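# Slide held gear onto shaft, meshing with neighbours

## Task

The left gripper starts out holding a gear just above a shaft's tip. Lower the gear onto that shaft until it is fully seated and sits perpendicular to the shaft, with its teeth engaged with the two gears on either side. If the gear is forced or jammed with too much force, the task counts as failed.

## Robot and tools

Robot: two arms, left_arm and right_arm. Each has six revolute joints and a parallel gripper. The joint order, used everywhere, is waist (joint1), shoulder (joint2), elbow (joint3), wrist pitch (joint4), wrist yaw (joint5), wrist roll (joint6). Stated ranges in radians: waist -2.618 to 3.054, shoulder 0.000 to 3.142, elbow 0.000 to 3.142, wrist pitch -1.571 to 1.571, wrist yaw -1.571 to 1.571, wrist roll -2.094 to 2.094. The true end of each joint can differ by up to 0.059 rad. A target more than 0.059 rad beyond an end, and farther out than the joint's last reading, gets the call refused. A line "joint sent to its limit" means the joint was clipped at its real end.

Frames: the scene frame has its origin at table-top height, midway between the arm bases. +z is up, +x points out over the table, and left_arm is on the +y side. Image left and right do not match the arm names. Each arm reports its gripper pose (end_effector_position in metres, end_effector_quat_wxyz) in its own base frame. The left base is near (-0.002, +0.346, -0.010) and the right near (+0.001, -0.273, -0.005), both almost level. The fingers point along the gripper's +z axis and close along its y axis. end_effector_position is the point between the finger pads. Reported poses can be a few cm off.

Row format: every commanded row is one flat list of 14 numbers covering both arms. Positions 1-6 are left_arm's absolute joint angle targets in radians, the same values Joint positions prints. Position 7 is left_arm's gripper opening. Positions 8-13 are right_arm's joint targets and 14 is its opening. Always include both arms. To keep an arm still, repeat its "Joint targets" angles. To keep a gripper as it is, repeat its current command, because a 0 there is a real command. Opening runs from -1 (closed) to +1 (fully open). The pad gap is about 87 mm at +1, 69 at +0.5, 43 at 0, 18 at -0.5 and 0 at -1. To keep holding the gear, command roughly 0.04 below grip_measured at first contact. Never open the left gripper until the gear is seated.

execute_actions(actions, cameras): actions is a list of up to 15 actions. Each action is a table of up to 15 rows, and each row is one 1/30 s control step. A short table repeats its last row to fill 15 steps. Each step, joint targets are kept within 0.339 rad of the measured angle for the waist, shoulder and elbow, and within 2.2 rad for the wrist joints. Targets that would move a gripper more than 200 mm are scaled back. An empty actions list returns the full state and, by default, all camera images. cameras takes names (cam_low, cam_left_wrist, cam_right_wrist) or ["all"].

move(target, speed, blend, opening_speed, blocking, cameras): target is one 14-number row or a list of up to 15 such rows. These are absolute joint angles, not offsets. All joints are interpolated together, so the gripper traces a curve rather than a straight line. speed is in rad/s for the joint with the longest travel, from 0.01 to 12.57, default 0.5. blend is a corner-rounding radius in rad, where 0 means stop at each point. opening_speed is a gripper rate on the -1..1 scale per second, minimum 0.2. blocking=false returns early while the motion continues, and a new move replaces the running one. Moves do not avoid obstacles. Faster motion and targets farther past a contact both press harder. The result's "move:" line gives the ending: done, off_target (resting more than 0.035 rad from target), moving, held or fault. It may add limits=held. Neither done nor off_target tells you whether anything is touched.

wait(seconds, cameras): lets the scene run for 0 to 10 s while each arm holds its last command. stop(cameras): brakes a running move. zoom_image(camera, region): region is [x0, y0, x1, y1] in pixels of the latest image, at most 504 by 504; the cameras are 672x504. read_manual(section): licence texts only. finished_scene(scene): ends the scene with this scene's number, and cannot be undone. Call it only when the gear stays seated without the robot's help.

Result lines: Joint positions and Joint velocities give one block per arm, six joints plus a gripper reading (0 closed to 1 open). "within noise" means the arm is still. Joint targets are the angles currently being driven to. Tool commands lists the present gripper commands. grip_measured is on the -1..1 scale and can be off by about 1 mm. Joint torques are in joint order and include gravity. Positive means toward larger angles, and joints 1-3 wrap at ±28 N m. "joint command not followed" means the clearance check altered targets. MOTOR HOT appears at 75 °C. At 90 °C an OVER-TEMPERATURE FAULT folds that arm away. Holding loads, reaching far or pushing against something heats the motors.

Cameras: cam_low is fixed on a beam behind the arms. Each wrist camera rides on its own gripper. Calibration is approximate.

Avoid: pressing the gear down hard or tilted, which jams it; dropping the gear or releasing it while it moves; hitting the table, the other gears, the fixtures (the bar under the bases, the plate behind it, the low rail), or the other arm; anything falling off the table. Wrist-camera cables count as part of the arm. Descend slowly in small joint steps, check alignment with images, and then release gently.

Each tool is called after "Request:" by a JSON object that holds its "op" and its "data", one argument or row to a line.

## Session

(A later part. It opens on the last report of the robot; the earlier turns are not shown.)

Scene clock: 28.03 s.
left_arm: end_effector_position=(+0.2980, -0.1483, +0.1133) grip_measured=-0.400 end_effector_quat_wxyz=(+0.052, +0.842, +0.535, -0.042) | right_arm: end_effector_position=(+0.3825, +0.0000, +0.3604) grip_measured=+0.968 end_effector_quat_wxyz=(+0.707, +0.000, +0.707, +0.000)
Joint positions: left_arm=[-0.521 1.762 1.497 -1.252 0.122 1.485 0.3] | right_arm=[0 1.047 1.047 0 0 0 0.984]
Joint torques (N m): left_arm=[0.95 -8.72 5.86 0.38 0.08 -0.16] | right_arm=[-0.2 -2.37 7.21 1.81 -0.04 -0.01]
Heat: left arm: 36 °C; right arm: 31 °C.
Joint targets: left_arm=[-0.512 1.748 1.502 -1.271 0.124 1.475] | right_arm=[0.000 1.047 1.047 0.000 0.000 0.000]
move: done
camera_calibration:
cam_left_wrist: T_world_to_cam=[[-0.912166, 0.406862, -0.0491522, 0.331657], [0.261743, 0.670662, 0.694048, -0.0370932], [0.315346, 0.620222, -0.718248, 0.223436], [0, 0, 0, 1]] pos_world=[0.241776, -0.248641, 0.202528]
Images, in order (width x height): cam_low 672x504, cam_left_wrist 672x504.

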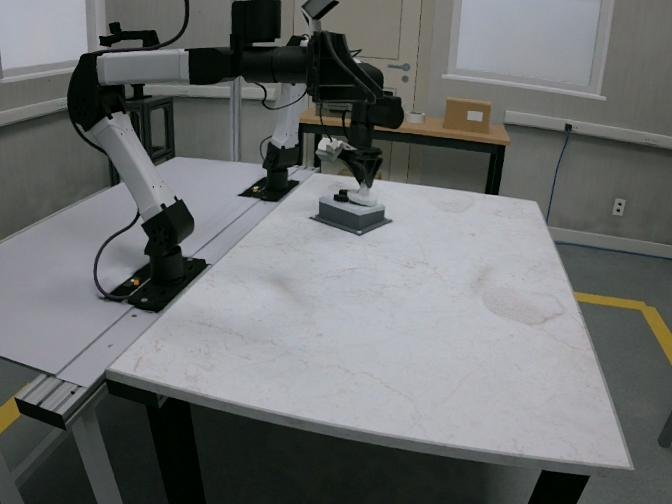

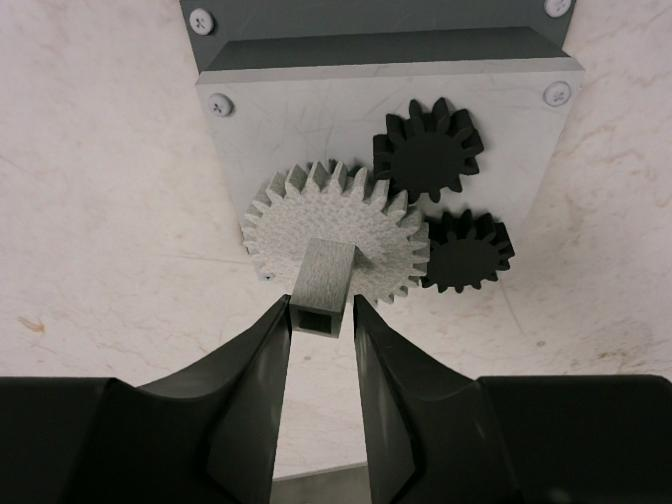

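Request:
{"op": "move", "data": {
  "target": [
    [-0.512,1.748,1.502,-1.271,0.124,1.519,-0.49,0,1.047,1.047,0,0,0,1],
    [-0.512,1.748,1.528,-1.288,0.124,1.521,-0.49,0,1.047,1.047,0,0,0,1]
  ],
  "speed": 0.08,
  "cameras": ["cam_left_wrist","cam_low"],
  "opening_speed": 0.6
}}

Request:
{"op": "zoom_image", "data": {
  "camera": "cam_low",
  "region": [310, 170, 400, 240]
}}

Scene clock: 30.37 s.
left_arm: end_effector_position=(+0.2991, -0.1489, +0.1162) grip_measured=-0.488 end_effector_quat_wxyz=(+0.053, +0.849, +0.524, -0.041) | right_arm: end_effector_position=(+0.3825, +0.0000, +0.3604) grip_measured=+0.968 end_effector_quat_wxyz=(+0.707, +0.000, +0.707, +0.000)
Joint positions: left_arm=[-0.521 1.762 1.508 -1.263 0.122 1.511 0.256] | right_arm=[0 1.047 1.047 0 0 0 0.984]
Joint torques (N m): left_arm=[0.92 -8.7 7.06 0.32 0.08 0.06] | right_arm=[-0.2 -2.39 7.23 1.81 -0.04 -0.01]
Heat: left arm: 37 °C; right arm: 31 °C.
Joint targets: left_arm=[-0.512 1.748 1.528 -1.288 0.124 1.521] | right_arm=[0.000 1.047 1.047 0.000 0.000 0.000]
move: done
camera_calibration:
cam_left_wrist: T_world_to_cam=[[-0.901358, 0.429805, -0.0531074, 0.333766], [0.275873, 0.664372, 0.694625, -0.0442217], [0.333837, 0.611455, -0.717409, 0.218534], [0, 0, 0, 1]] pos_world=[0.240087, -0.247698, 0.205221]
Images, in order (width x height): cam_low 672x504, cam_left_wrist 672x504.

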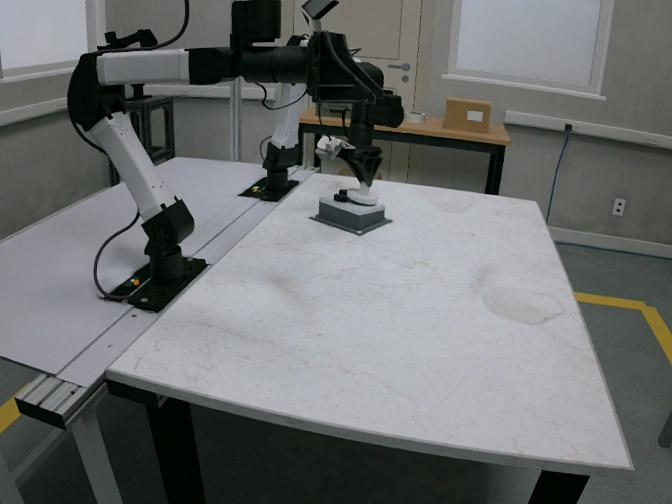

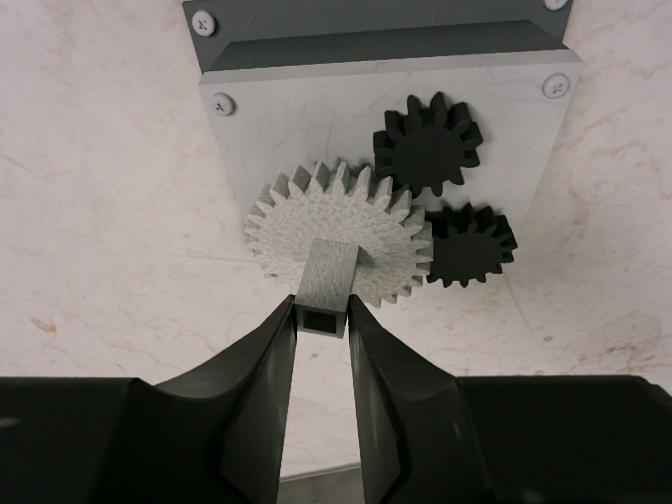

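Scaled by 5.600 from the camera's 672x504 image, which has a finer 960x720 frame.

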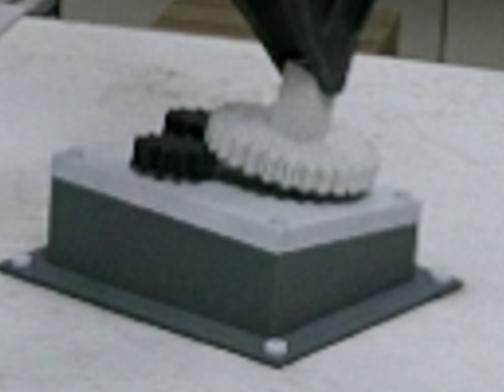

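Request:
{"op": "move", "data": {
  "target": [
    [-0.512,1.748,1.528,-1.288,0.124,1.525,-0.36,0,1.047,1.047,0,0,0,1],
    [-0.512,1.748,1.522,-1.288,0.124,1.526,-0.36,0,1.047,1.047,0,0,0,1],
    [-0.512,1.748,1.522,-1.288,0.124,1.527,-0.6,0,1.047,1.047,0,0,0,1]
  ],
  "speed": 0.08,
  "cameras": ["cam_left_wrist","cam_low"],
  "opening_speed": 0.3
}}

Request:
{"op": "zoom_image", "data": {
  "camera": "cam_low",
  "region": [310, 170, 400, 240]
}}

Request:
{"op": "zoom_image", "data": {
  "camera": "cam_left_wrist",
  "region": [200, 60, 600, 360]
}}

Scene clock: 33.37 s.
left_arm: end_effector_position=(+0.2991, -0.1488, +0.1162) grip_measured=-0.511 end_effector_quat_wxyz=(+0.052, +0.852, +0.520, -0.041) | right_arm: end_effector_position=(+0.3825, +0.0000, +0.3604) grip_measured=+0.968 end_effector_quat_wxyz=(+0.707, +0.000, +0.707, +0.000)
Joint positions: left_arm=[-0.521 1.762 1.508 -1.265 0.122 1.521 0.244] | right_arm=[0 1.047 1.047 0 0 0 0.984]
Joint torques (N m): left_arm=[0.95 -8.7 6.58 0.34 0.08 0.02] | right_arm=[-0.2 -2.37 7.21 1.81 -0.04 0]
Heat: left arm: 37 °C; right arm: 31 °C.
Joint targets: left_arm=[-0.512 1.748 1.522 -1.288 0.124 1.527] | right_arm=[0.000 1.047 1.047 0.000 0.000 0.000]
move: done
camera_calibration:
cam_left_wrist: T_world_to_cam=[[-0.896908, 0.439081, -0.0525741, 0.333721], [0.282836, 0.660971, 0.695069, -0.0469541], [0.339942, 0.608543, -0.717018, 0.21623], [0, 0, 0, 1]] pos_world=[0.239091, -0.24708, 0.205222]
Images, in order (width x height): cam_low 672x504, cam_left_wrist 672x504.

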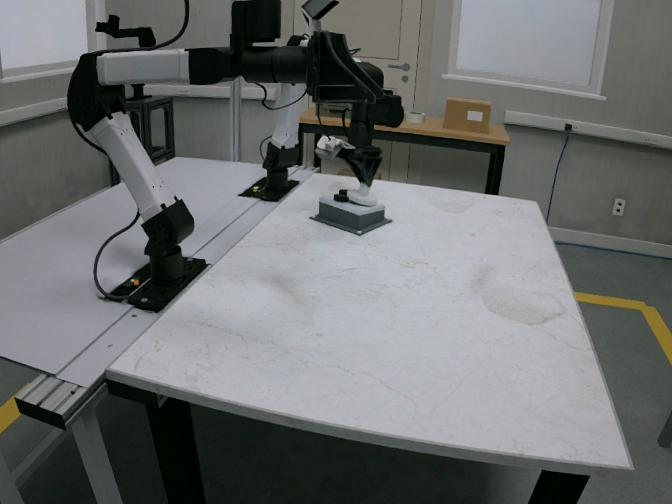

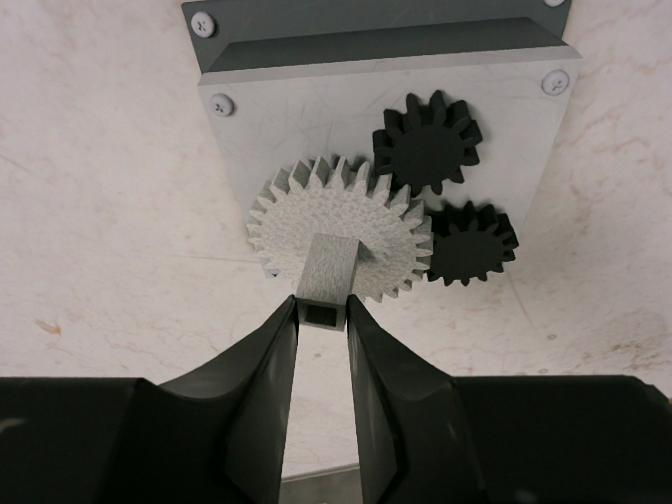

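Scaled by 5.600 from the camera's 672x504 image, which has a finer 960x720 frame.

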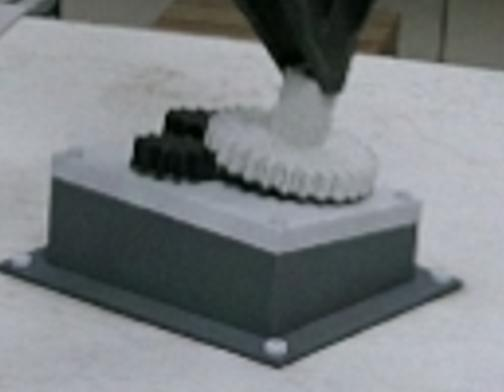

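Scaled by 1.260 from the camera's 672x504 image, which has a finer 960x720 frame.

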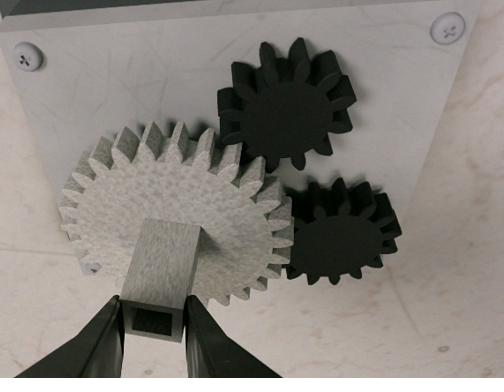

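Request:
{"op": "move", "data": {
  "target": [
    [-0.512,1.748,1.524,-1.300,0.124,1.527,-0.6,0,1.047,1.047,0,0,0,1],
    [-0.512,1.748,1.526,-1.312,0.124,1.527,-0.6,0,1.047,1.047,0,0,0,1]
  ],
  "speed": 0.05,
  "cameras": ["cam_left_wrist","cam_low"]
}}

Request:
{"op": "zoom_image", "data": {
  "camera": "cam_low",
  "region": [310, 170, 400, 240]
}}

Request:
{"op": "zoom_image", "data": {
  "camera": "cam_left_wrist",
  "region": [200, 60, 600, 360]
}}

Scene clock: 34.77 s.
left_arm: end_effector_position=(+0.2990, -0.1488, +0.1164) grip_measured=-0.511 end_effector_quat_wxyz=(+0.052, +0.852, +0.520, -0.041) | right_arm: end_effector_position=(+0.3825, +0.0000, +0.3604) grip_measured=+0.968 end_effector_quat_wxyz=(+0.707, +0.000, +0.707, +0.000)
Joint positions: left_arm=[-0.521 1.762 1.508 -1.266 0.122 1.521 0.244] | right_arm=[0 1.047 1.047 0 0 0 0.984]
Joint torques (N m): left_arm=[0.94 -8.7 6.84 0.11 0.08 0.02] | right_arm=[-0.2 -2.37 7.23 1.81 -0.04 -0.01]
Heat: left arm: 38 °C; right arm: 31 °C.
Joint targets: left_arm=[-0.512 1.748 1.526 -1.312 0.124 1.527] | right_arm=[0.000 1.047 1.047 0.000 0.000 0.000]
move: off_target (left_arm); left_arm: the wrist pitch is farthest, 0.046 rad from its target
camera_calibration:
cam_left_wrist: T_world_to_cam=[[-0.89695, 0.439049, -0.0521308, 0.333552], [0.283066, 0.660822, 0.695117, -0.0471669], [0.339639, 0.608728, -0.717004, 0.216523], [0, 0, 0, 1]] pos_world=[0.238991, -0.24708, 0.205423]
Images, in order (width x height): cam_low 672x504, cam_left_wrist 672x504.

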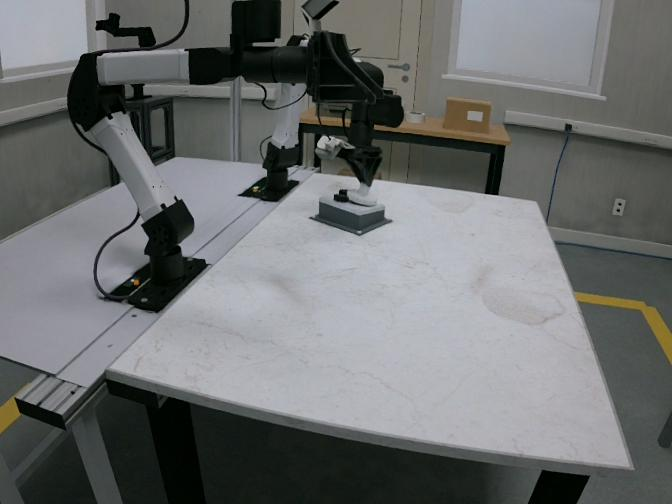

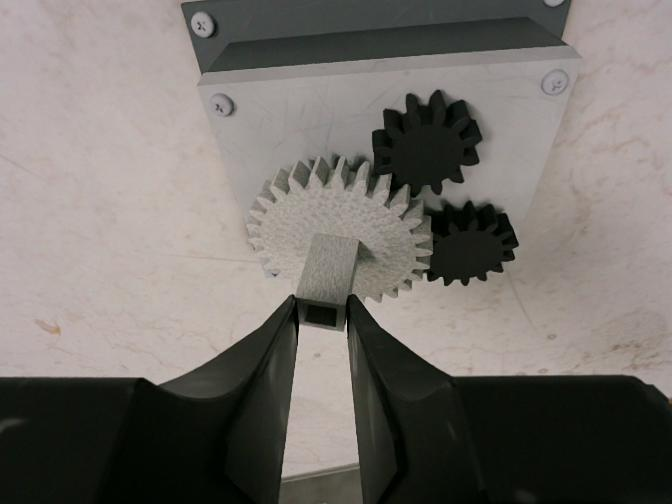

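Scaled by 5.600 from the camera's 672x504 image, which has a finer 960x720 frame.

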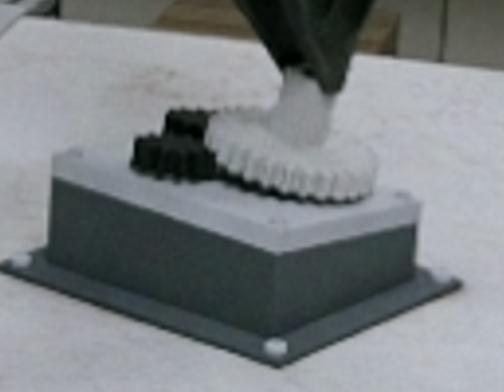

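Scaled by 1.260 from the camera's 672x504 image, which has a finer 960x720 frame.

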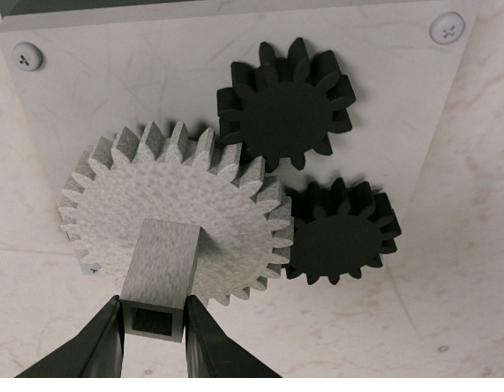

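Request:
{"op": "zoom_image", "data": {
  "camera": "cam_left_wrist",
  "region": [350, 120, 470, 290]
}}

Request:
{"op": "zoom_image", "data": {
  "camera": "cam_left_wrist",
  "region": [240, 140, 450, 310]
}}

Scaled by 2.965 from the camera's 672x504 image, which has a finer 960x720 frame.

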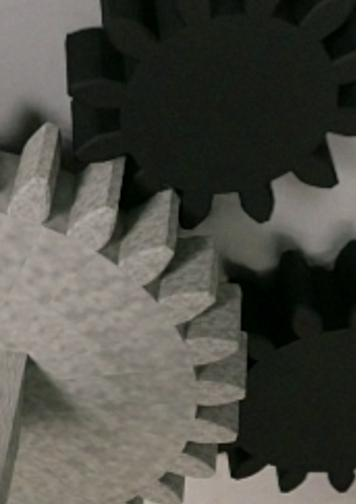

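Scaled by 2.400 from the camera's 672x504 image, which has a finer 960x720 frame.

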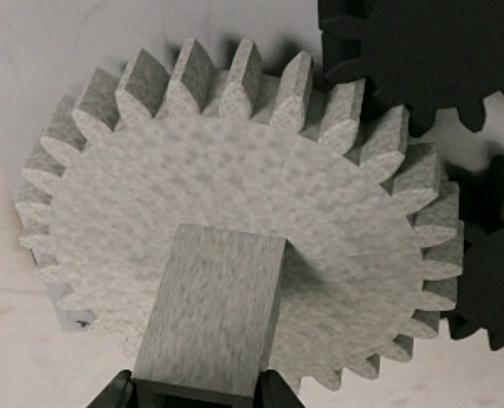

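Request:
{"op": "zoom_image", "data": {
  "camera": "cam_left_wrist",
  "region": [400, 190, 480, 290]
}}

Request:
{"op": "zoom_image", "data": {
  "camera": "cam_left_wrist",
  "region": [360, 140, 440, 220]
}}

Scaled by 5.040 from the camera's 672x504 image, which has a finer 960x720 frame.

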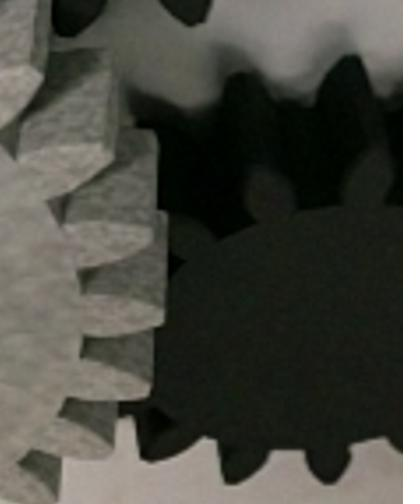

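Scaled by 6.300 from the camera's 672x504 image, which has a finer 960x720 frame.

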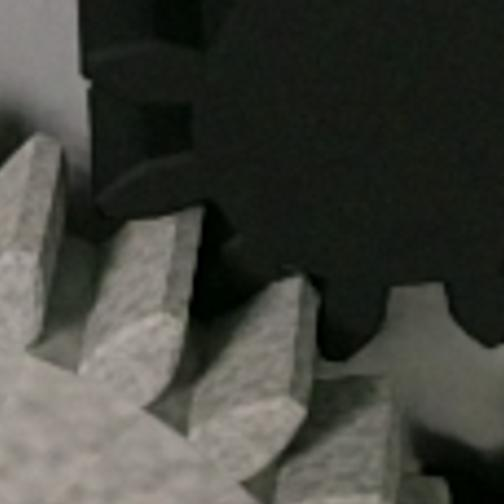

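Request:
{"op": "move", "data": {
  "target": [
    [-0.511,1.776,1.540,-1.300,0.124,1.465,-0.6,0,1.047,1.047,0,0,0,1],
    [-0.511,1.776,1.540,-1.295,0.124,1.465,-0.36,0,1.047,1.047,0,0,0,1]
  ],
  "speed": 0.06,
  "cameras": ["cam_left_wrist","cam_low"],
  "opening_speed": 0.8
}}

Request:
{"op": "zoom_image", "data": {
  "camera": "cam_low",
  "region": [310, 170, 400, 240]
}}

Request:
{"op": "zoom_image", "data": {
  "camera": "cam_left_wrist",
  "region": [350, 120, 470, 290]
}}

Scene clock: 39.37 s.
left_arm: end_effector_position=(+0.2977, -0.1473, +0.1193) grip_measured=-0.360 end_effector_quat_wxyz=(+0.051, +0.839, +0.541, -0.042) | right_arm: end_effector_position=(+0.3825, +0.0000, +0.3604) grip_measured=+0.968 end_effector_quat_wxyz=(+0.707, +0.000, +0.707, +0.000)
Joint positions: left_arm=[-0.519 1.762 1.52 -1.277 0.122 1.474 0.32] | right_arm=[0 1.047 1.047 0 0 0 0.984]
Joint torques (N m): left_arm=[0.84 -6.45 7.01 0.4 0.08 -0.13] | right_arm=[-0.2 -2.37 7.21 1.81 -0.03 -0.01]
Heat: left arm: 38 °C; right arm: 32 °C.
Joint targets: left_arm=[-0.511 1.776 1.540 -1.295 0.124 1.465] | right_arm=[0.000 1.047 1.047 0.000 0.000 0.000]
move: done
camera_calibration:
cam_left_wrist: T_world_to_cam=[[-0.917716, 0.394492, -0.0466152, 0.330899], [0.254333, 0.673657, 0.693903, -0.0391679], [0.305141, 0.62495, -0.718558, 0.23092], [0, 0, 0, 1]] pos_world=[0.24317, -0.248464, 0.208533]
Images, in order (width x height): cam_low 672x504, cam_left_wrist 672x504.

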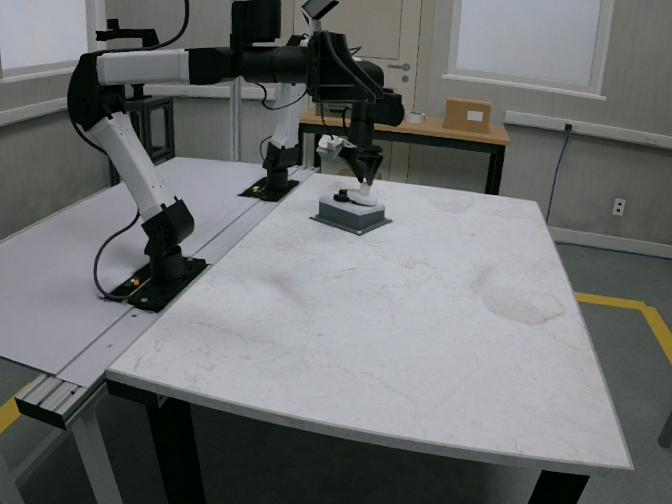

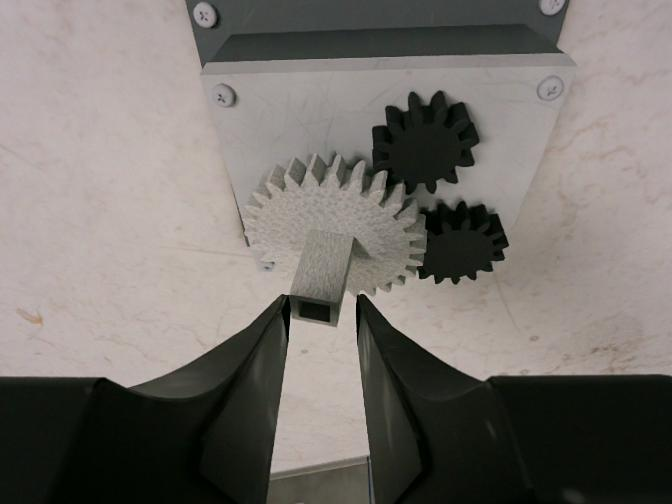

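Scaled by 5.600 from the camera's 672x504 image, which has a finer 960x720 frame.

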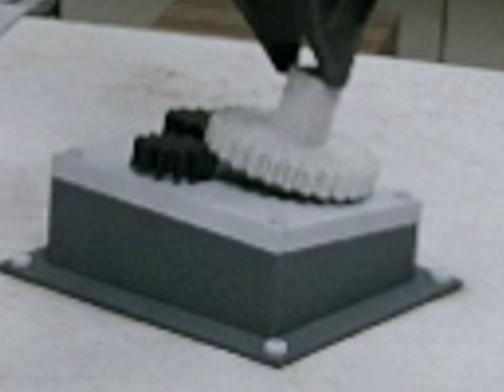

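Scaled by 2.965 from the camera's 672x504 image, which has a finer 960x720 frame.

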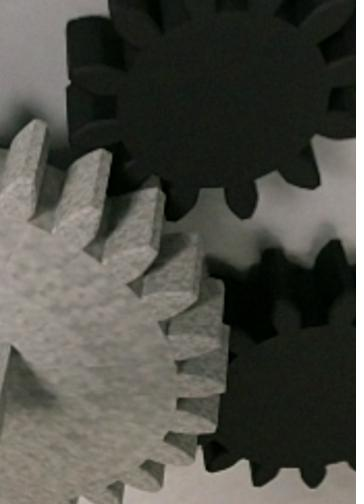

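Request:
{"op": "move", "data": {
  "target": [-0.512,1.632,1.338,-1.125,0.124,1.527,-0.32,0,1.047,1.047,0,0,0,1],
  "speed": 0.15,
  "cameras": ["cam_left_wrist","cam_low"]
}}

Request:
{"op": "zoom_image", "data": {
  "camera": "cam_low",
  "region": [310, 150, 400, 240]
}}

Scene clock: 42.07 s.
left_arm: end_effector_position=(+0.2966, -0.1465, +0.1087) grip_measured=-0.320 end_effector_quat_wxyz=(+0.094, +0.850, +0.518, -0.018) | right_arm: end_effector_position=(+0.3825, +0.0000, +0.3604) grip_measured=+0.968 end_effector_quat_wxyz=(+0.707, +0.000, +0.707, +0.000)
Joint positions: left_arm=[-0.519 1.659 1.352 -1.115 0.122 1.519 0.34] | right_arm=[0 1.047 1.047 0 0 0 0.984]
Joint torques (N m): left_arm=[0.75 -9.05 4.46 0.65 0.08 0.04] | right_arm=[-0.2 -2.37 7.21 1.81 -0.04 -0.01]
Heat: left arm: 38 °C; right arm: 32 °C.
Joint targets: left_arm=[-0.512 1.632 1.338 -1.125 0.124 1.527] | right_arm=[0.000 1.047 1.047 0.000 0.000 0.000]
move: done
camera_calibration:
cam_left_wrist: T_world_to_cam=[[-0.890783, 0.429795, -0.147588, 0.337273], [0.222193, 0.695243, 0.68357, -0.018257], [0.396405, 0.576119, -0.714808, 0.18859], [0, 0, 0, 1]] pos_world=[0.229736, -0.240915, 0.197063]
Images, in order (width x height): cam_low 672x504, cam_left_wrist 672x504.

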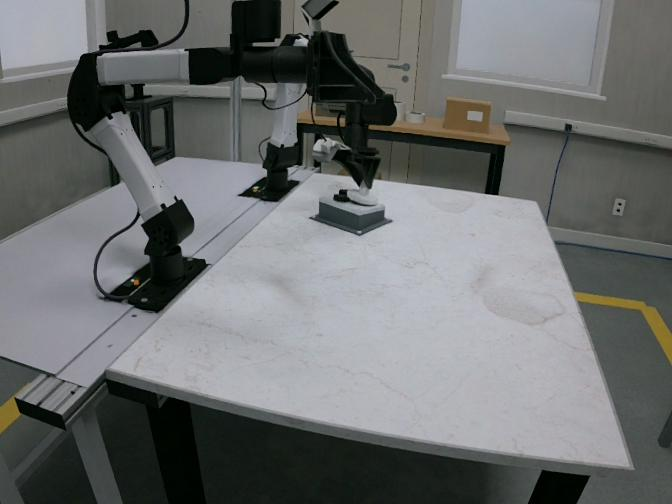

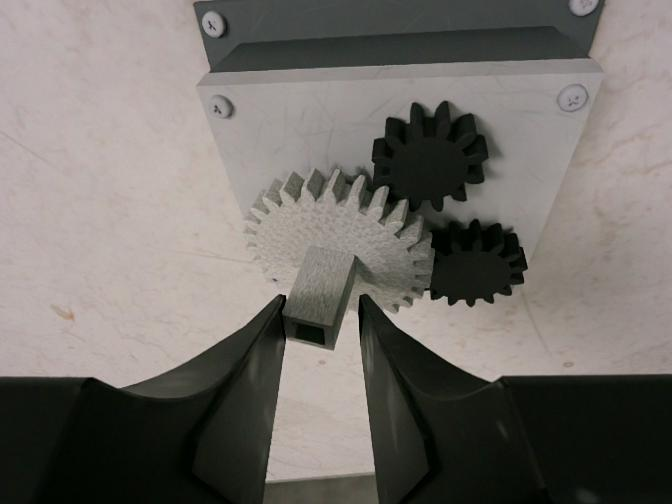

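Scaled by 5.600 from the camera's 672x504 image, which has a finer 960x720 frame.

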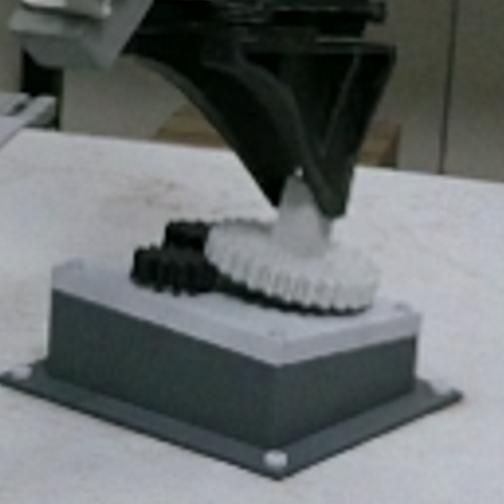

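Request:
{"op": "move", "data": {
  "target": [-0.512,1.880,1.636,-1.400,0.124,1.527,-0.3,0,1.047,1.047,0,0,0,1],
  "speed": 0.15,
  "cameras": ["cam_left_wrist","cam_low"]
}}

Request:
{"op": "zoom_image", "data": {
  "camera": "cam_low",
  "region": [310, 150, 400, 240]
}}

Scene clock: 45.07 s.
left_arm: end_effector_position=(+0.2976, -0.1471, +0.1124) grip_measured=-0.300 end_effector_quat_wxyz=(+0.004, +0.849, +0.524, -0.067) | right_arm: end_effector_position=(+0.3825, +0.0000, +0.3604) grip_measured=+0.968 end_effector_quat_wxyz=(+0.707, +0.000, +0.707, +0.000)
Joint positions: left_arm=[-0.519 1.862 1.617 -1.383 0.122 1.519 0.35] | right_arm=[0 1.047 1.047 0 0 0 0.984]
Joint torques (N m): left_arm=[0.75 -6.89 6.8 0.19 0.08 0.06] | right_arm=[-0.18 -2.37 7.21 1.81 -0.04 -0.01]
Heat: left arm: 38 °C; right arm: 32 °C.
Joint targets: left_arm=[-0.512 1.880 1.636 -1.400 0.124 1.527] | right_arm=[0.000 1.047 1.047 0.000 0.000 0.000]
move: done
camera_calibration:
cam_left_wrist: T_world_to_cam=[[-0.898532, 0.435208, 0.0568719, 0.319098], [0.346653, 0.624211, 0.700138, -0.0699992], [0.269205, 0.648811, -0.711739, 0.239341], [0, 0, 0, 1]] pos_world=[0.246553, -0.250467, 0.20121]
Images, in order (width x height): cam_low 672x504, cam_left_wrist 672x504.

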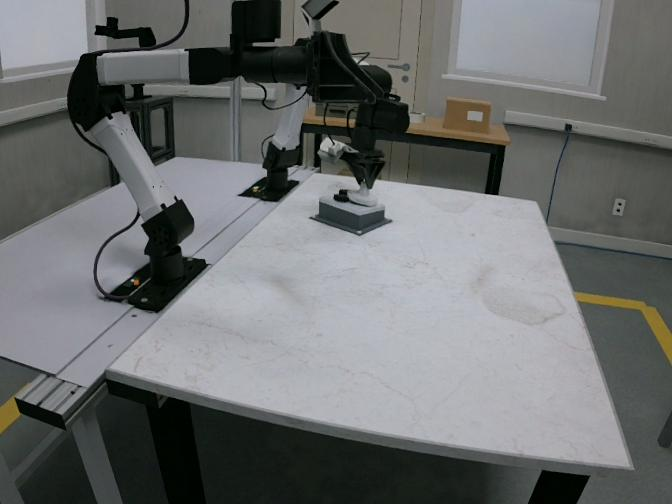

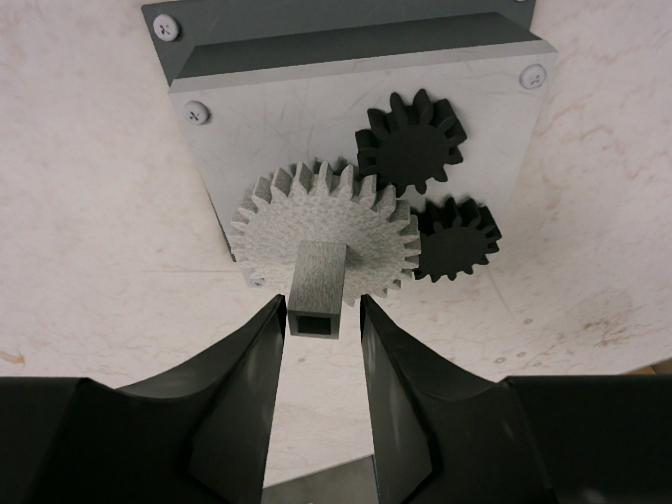

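Scaled by 5.600 from the camera's 672x504 image, which has a finer 960x720 frame.

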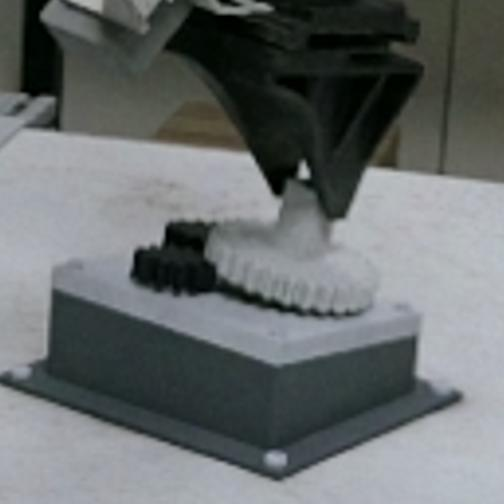

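Request:
{"op": "move", "data": {
  "target": [
    [-0.512,1.917,1.673,-1.428,0.124,1.527,-0.3,0,1.047,1.047,0,0,0,1],
    [-0.512,1.917,1.673,-1.428,0.124,1.527,-0.6,0,1.047,1.047,0,0,0,1]
  ],
  "speed": 0.1,
  "opening_speed": 0.3,
  "cameras": ["cam_left_wrist"]
}}

Scene clock: 47.47 s.
left_arm: end_effector_position=(+0.2994, -0.1482, +0.1105) grip_measured=-0.514 end_effector_quat_wxyz=(-0.008, +0.848, +0.525, -0.074) | right_arm: end_effector_position=(+0.3825, +0.0000, +0.3604) grip_measured=+0.968 end_effector_quat_wxyz=(+0.707, +0.000, +0.707, +0.000)
Joint positions: left_arm=[-0.519 1.899 1.655 -1.413 0.122 1.519 0.243] | right_arm=[0 1.047 1.047 0 0 0 0.984]
Joint torques (N m): left_arm=[0.76 -7.09 6.64 0.13 0.08 0.05] | right_arm=[-0.21 -2.37 7.21 1.81 -0.04 -0.01]
Motor temperatures (°C): left_arm=[25 39 36 24 22 24 25] | right_arm=[22 29 32 31 25 22 25]
Heat: left arm: 39 °C; right arm: 32 °C.
Joint targets: left_arm=[-0.512 1.917 1.673 -1.428 0.124 1.527] | right_arm=[0.000 1.047 1.047 0.000 0.000 0.000]
move: done
camera_calibration:
cam_left_wrist: T_world_to_cam=[[-0.896806, 0.434188, 0.0849765, 0.317523], [0.363782, 0.614353, 0.700166, -0.0752331], [0.251798, 0.658826, -0.708905, 0.244553], [0, 0, 0, 1]] pos_world=[0.250547, -0.252763, 0.199059]
Images, in order (width x height): cam_left_wrist 672x504.

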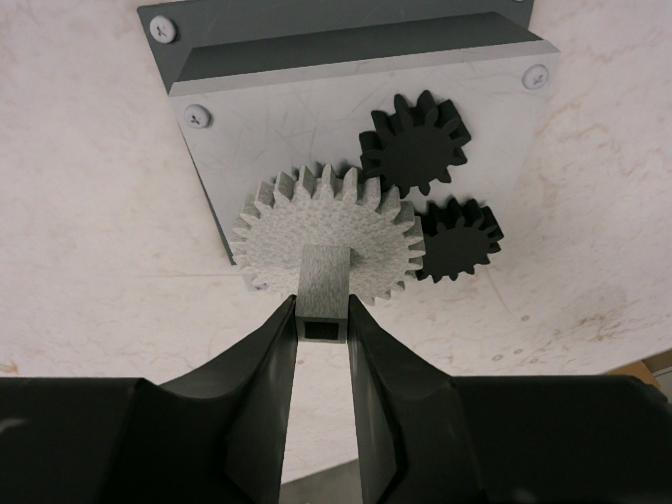

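Request:
{"op": "move", "data": {
  "target": [
    [-0.512,1.919,1.689,-1.440,0.124,1.527,-0.6,0,1.047,1.047,0,0,0,1],
    [-0.512,1.737,1.488,-1.271,0.124,1.527,-0.6,0,1.047,1.047,0,0,0,1]
  ],
  "speed": [0.06,0.1],
  "cameras": ["cam_left_wrist","cam_low"]
}}

Request:
{"op": "zoom_image", "data": {
  "camera": "cam_low",
  "region": [310, 150, 400, 240]
}}

Request:
{"op": "zoom_image", "data": {
  "camera": "cam_left_wrist",
  "region": [350, 120, 510, 290]
}}

Scene clock: 51.00 s.
left_arm: end_effector_position=(+0.2960, -0.1462, +0.1141) grip_measured=-0.514 end_effector_quat_wxyz=(+0.045, +0.851, +0.522, -0.045) | right_arm: end_effector_position=(+0.3825, +0.0000, +0.3604) grip_measured=+0.968 end_effector_quat_wxyz=(+0.707, +0.000, +0.707, +0.000)
Joint positions: left_arm=[-0.519 1.764 1.502 -1.274 0.122 1.52 0.243] | right_arm=[0 1.047 1.047 0 0 0 0.984]
Joint torques (N m): left_arm=[0.76 -9.74 4.29 0.56 0.08 0.04] | right_arm=[-0.2 -2.37 7.23 1.81 -0.04 -0.01]
Heat: left arm: 39 °C; right arm: 32 °C.
Joint targets: left_arm=[-0.512 1.737 1.488 -1.271 0.124 1.527] | right_arm=[0.000 1.047 1.047 0.000 0.000 0.000]
move: done
camera_calibration:
cam_left_wrist: T_world_to_cam=[[-0.899231, 0.43605, -0.0352578, 0.327937], [0.29084, 0.656085, 0.696394, -0.0495436], [0.326795, 0.615965, -0.716793, 0.219153], [0, 0, 0, 1]] pos_world=[0.237683, -0.245483, 0.203151]
Images, in order (width x height): cam_low 672x504, cam_left_wrist 672x504.

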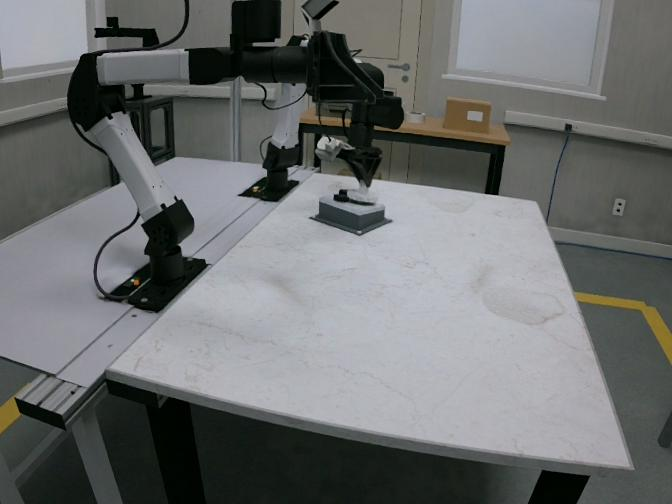

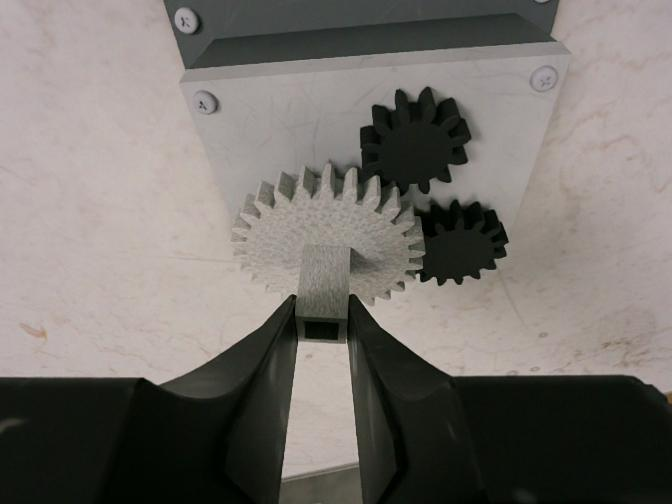

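Scaled by 5.600 from the camera's 672x504 image, which has a finer 960x720 frame.

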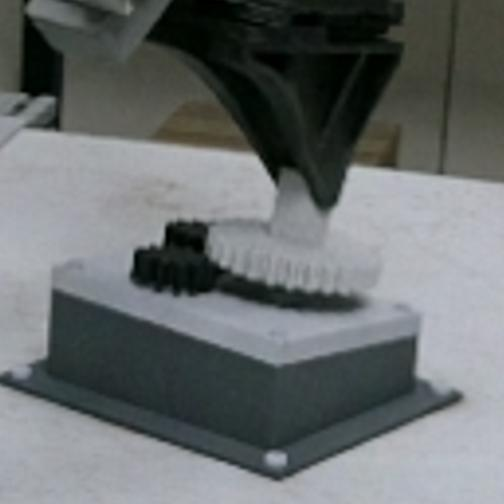

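Scaled by 2.965 from the camera's 672x504 image, which has a finer 960x720 frame.

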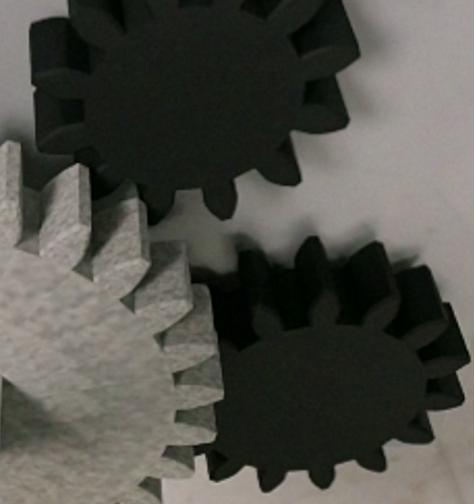

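Request:
{"op": "zoom_image", "data": {
  "camera": "cam_left_wrist",
  "region": [360, 150, 430, 220]
}}

Request:
{"op": "zoom_image", "data": {
  "camera": "cam_left_wrist",
  "region": [395, 190, 485, 290]
}}

Request:
{"op": "zoom_image", "data": {
  "camera": "cam_left_wrist",
  "region": [225, 150, 435, 350]
}}

Scaled by 7.200 from the camera's 672x504 image, which has a finer 960x720 frame.

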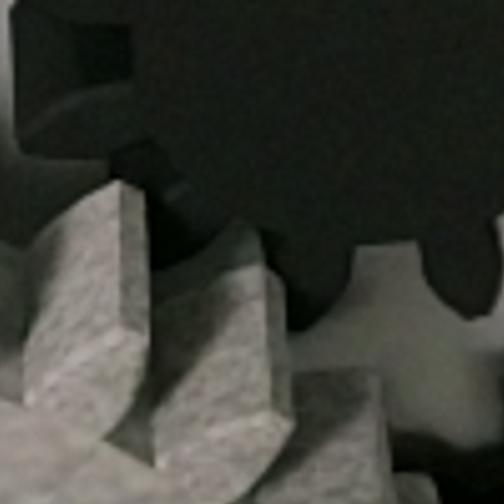

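Scaled by 5.040 from the camera's 672x504 image, which has a finer 960x720 frame.

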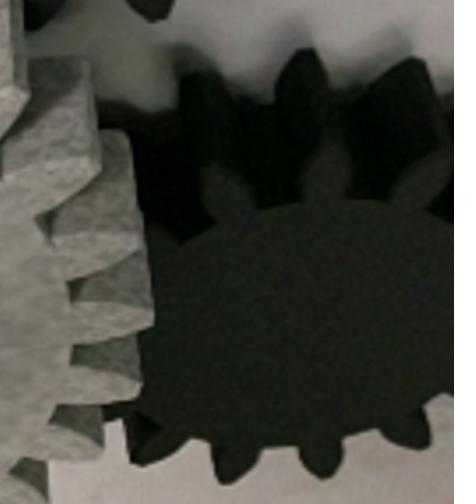

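Scaled by 2.400 from the camera's 672x504 image, which has a finer 960x720 frame.

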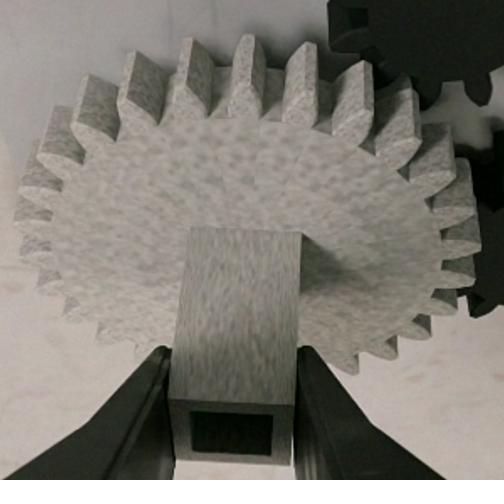

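Request:
{"op": "move", "data": {
  "target": [-0.511,1.787,1.532,-1.290,0.124,1.472,-0.6,0,1.047,1.047,0,0,0,1],
  "speed": 0.08,
  "cameras": ["cam_left_wrist"]
}}

Request:
{"op": "zoom_image", "data": {
  "camera": "cam_left_wrist",
  "region": [360, 150, 430, 220]
}}

Request:
{"op": "zoom_image", "data": {
  "camera": "cam_left_wrist",
  "region": [395, 190, 485, 290]
}}

Scene clock: 53.23 s.
left_arm: end_effector_position=(+0.2965, -0.1466, +0.1140) grip_measured=-0.514 end_effector_quat_wxyz=(+0.044, +0.841, +0.538, -0.046) | right_arm: end_effector_position=(+0.3825, +0.0000, +0.3604) grip_measured=+0.968 end_effector_quat_wxyz=(+0.707, +0.000, +0.707, +0.000)
Joint positions: left_arm=[-0.519 1.771 1.512 -1.275 0.122 1.482 0.243] | right_arm=[0 1.047 1.047 0 0 0 0.984]
Joint torques (N m): left_arm=[0.84 -6.41 7.06 0.38 0.08 -0.14] | right_arm=[-0.2 -2.37 7.2 1.81 -0.04 -0.01]
Heat: left arm: 40 °C; right arm: 33 °C.
Joint targets: left_arm=[-0.511 1.787 1.532 -1.290 0.124 1.472] | right_arm=[0.000 1.047 1.047 0.000 0.000 0.000]
move: done
camera_calibration:
cam_left_wrist: T_world_to_cam=[[-0.915229, 0.401688, -0.0316761, 0.327897], [0.268352, 0.666291, 0.695732, -0.0411805], [0.300573, 0.628254, -0.717602, 0.228847], [0, 0, 0, 1]] pos_world=[0.242367, -0.248048, 0.203258]
Images, in order (width x height): cam_left_wrist 672x504.

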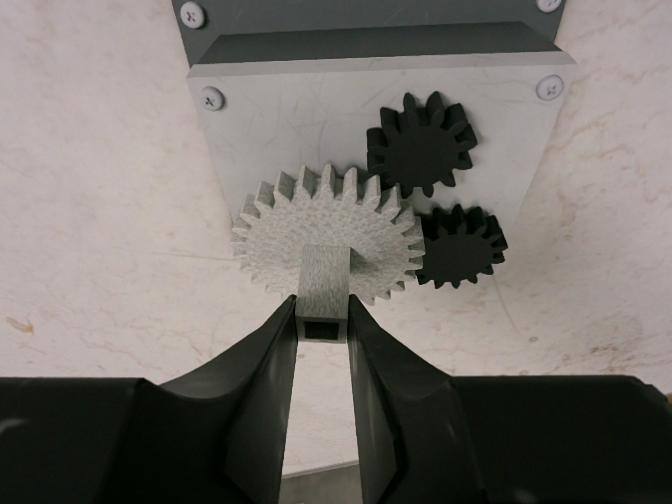

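Scaled by 7.200 from the camera's 672x504 image, which has a finer 960x720 frame.

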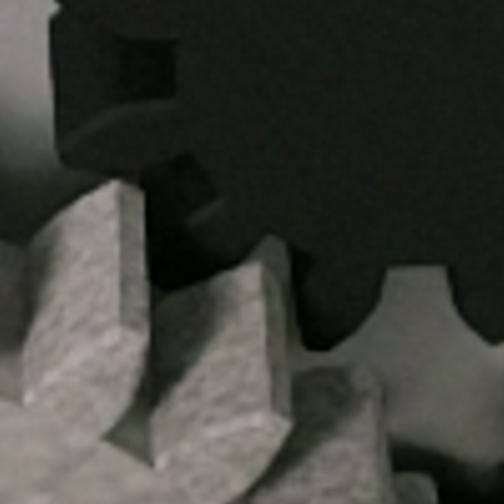

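Scaled by 5.040 from the camera's 672x504 image, which has a finer 960x720 frame.

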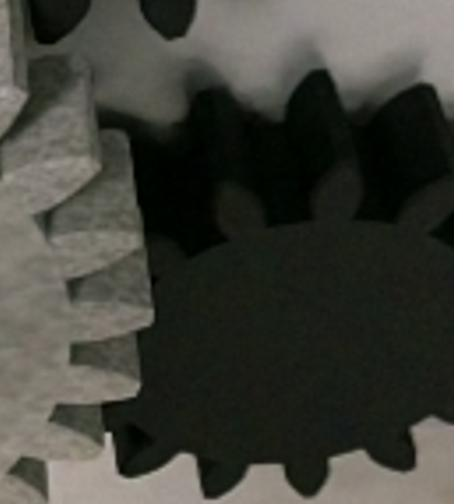

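Request:
{"op": "move", "data": {
  "target": [-0.511,1.787,1.532,-1.290,0.124,1.472,-0.38,0,1.047,1.047,0,0,0,1],
  "opening_speed": 0.6,
  "cameras": ["cam_left_wrist","cam_low"]
}}

Request:
{"op": "zoom_image", "data": {
  "camera": "cam_low",
  "region": [310, 150, 400, 240]
}}

Request:
{"op": "zoom_image", "data": {
  "camera": "cam_left_wrist",
  "region": [225, 120, 515, 330]
}}

Scene clock: 54.07 s.
left_arm: end_effector_position=(+0.2965, -0.1466, +0.1140) grip_measured=-0.380 end_effector_quat_wxyz=(+0.044, +0.840, +0.538, -0.046) | right_arm: end_effector_position=(+0.3825, +0.0000, +0.3604) grip_measured=+0.968 end_effector_quat_wxyz=(+0.707, +0.000, +0.707, +0.000)
Joint positions: left_arm=[-0.519 1.771 1.512 -1.275 0.122 1.481 0.31] | right_arm=[0 1.047 1.047 0 0 0 0.984]
Joint torques (N m): left_arm=[0.85 -6.41 7.06 0.38 0.08 -0.14] | right_arm=[-0.18 -2.37 7.21 1.81 -0.04 -0.01]
Heat: left arm: 40 °C; right arm: 33 °C.
Joint targets: left_arm=[-0.511 1.787 1.532 -1.290 0.124 1.472] | right_arm=[0.000 1.047 1.047 0.000 0.000 0.000]
move: done
camera_calibration:
cam_left_wrist: T_world_to_cam=[[-0.915537, 0.400996, -0.0315222, 0.327861], [0.26796, 0.666483, 0.6957, -0.0410574], [0.299982, 0.628493, -0.717641, 0.229028], [0, 0, 0, 1]] pos_world=[0.242466, -0.248049, 0.203258]
Images, in order (width x height): cam_low 672x504, cam_left_wrist 672x504.

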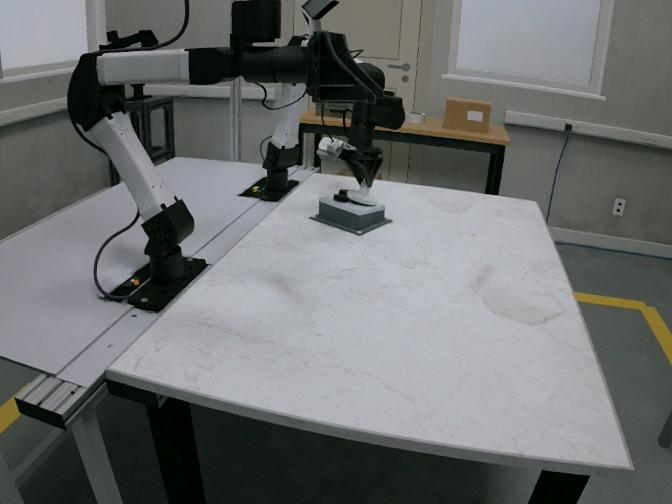

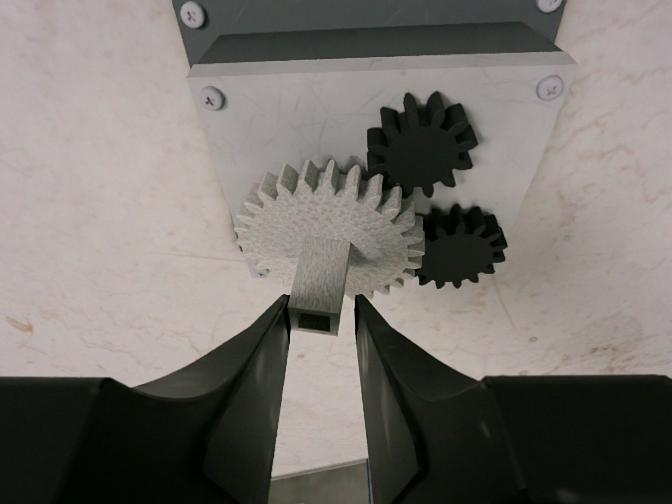

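Scaled by 5.600 from the camera's 672x504 image, which has a finer 960x720 frame.

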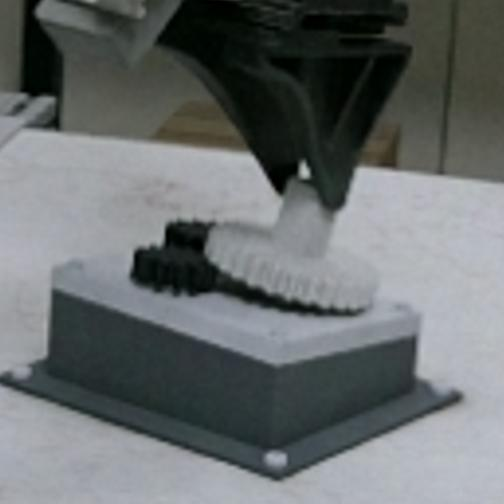

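Scaled by 1.738 from the camera's 672x504 image, which has a finer 960x720 frame.

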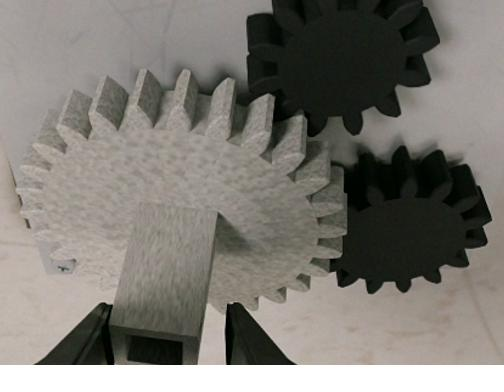

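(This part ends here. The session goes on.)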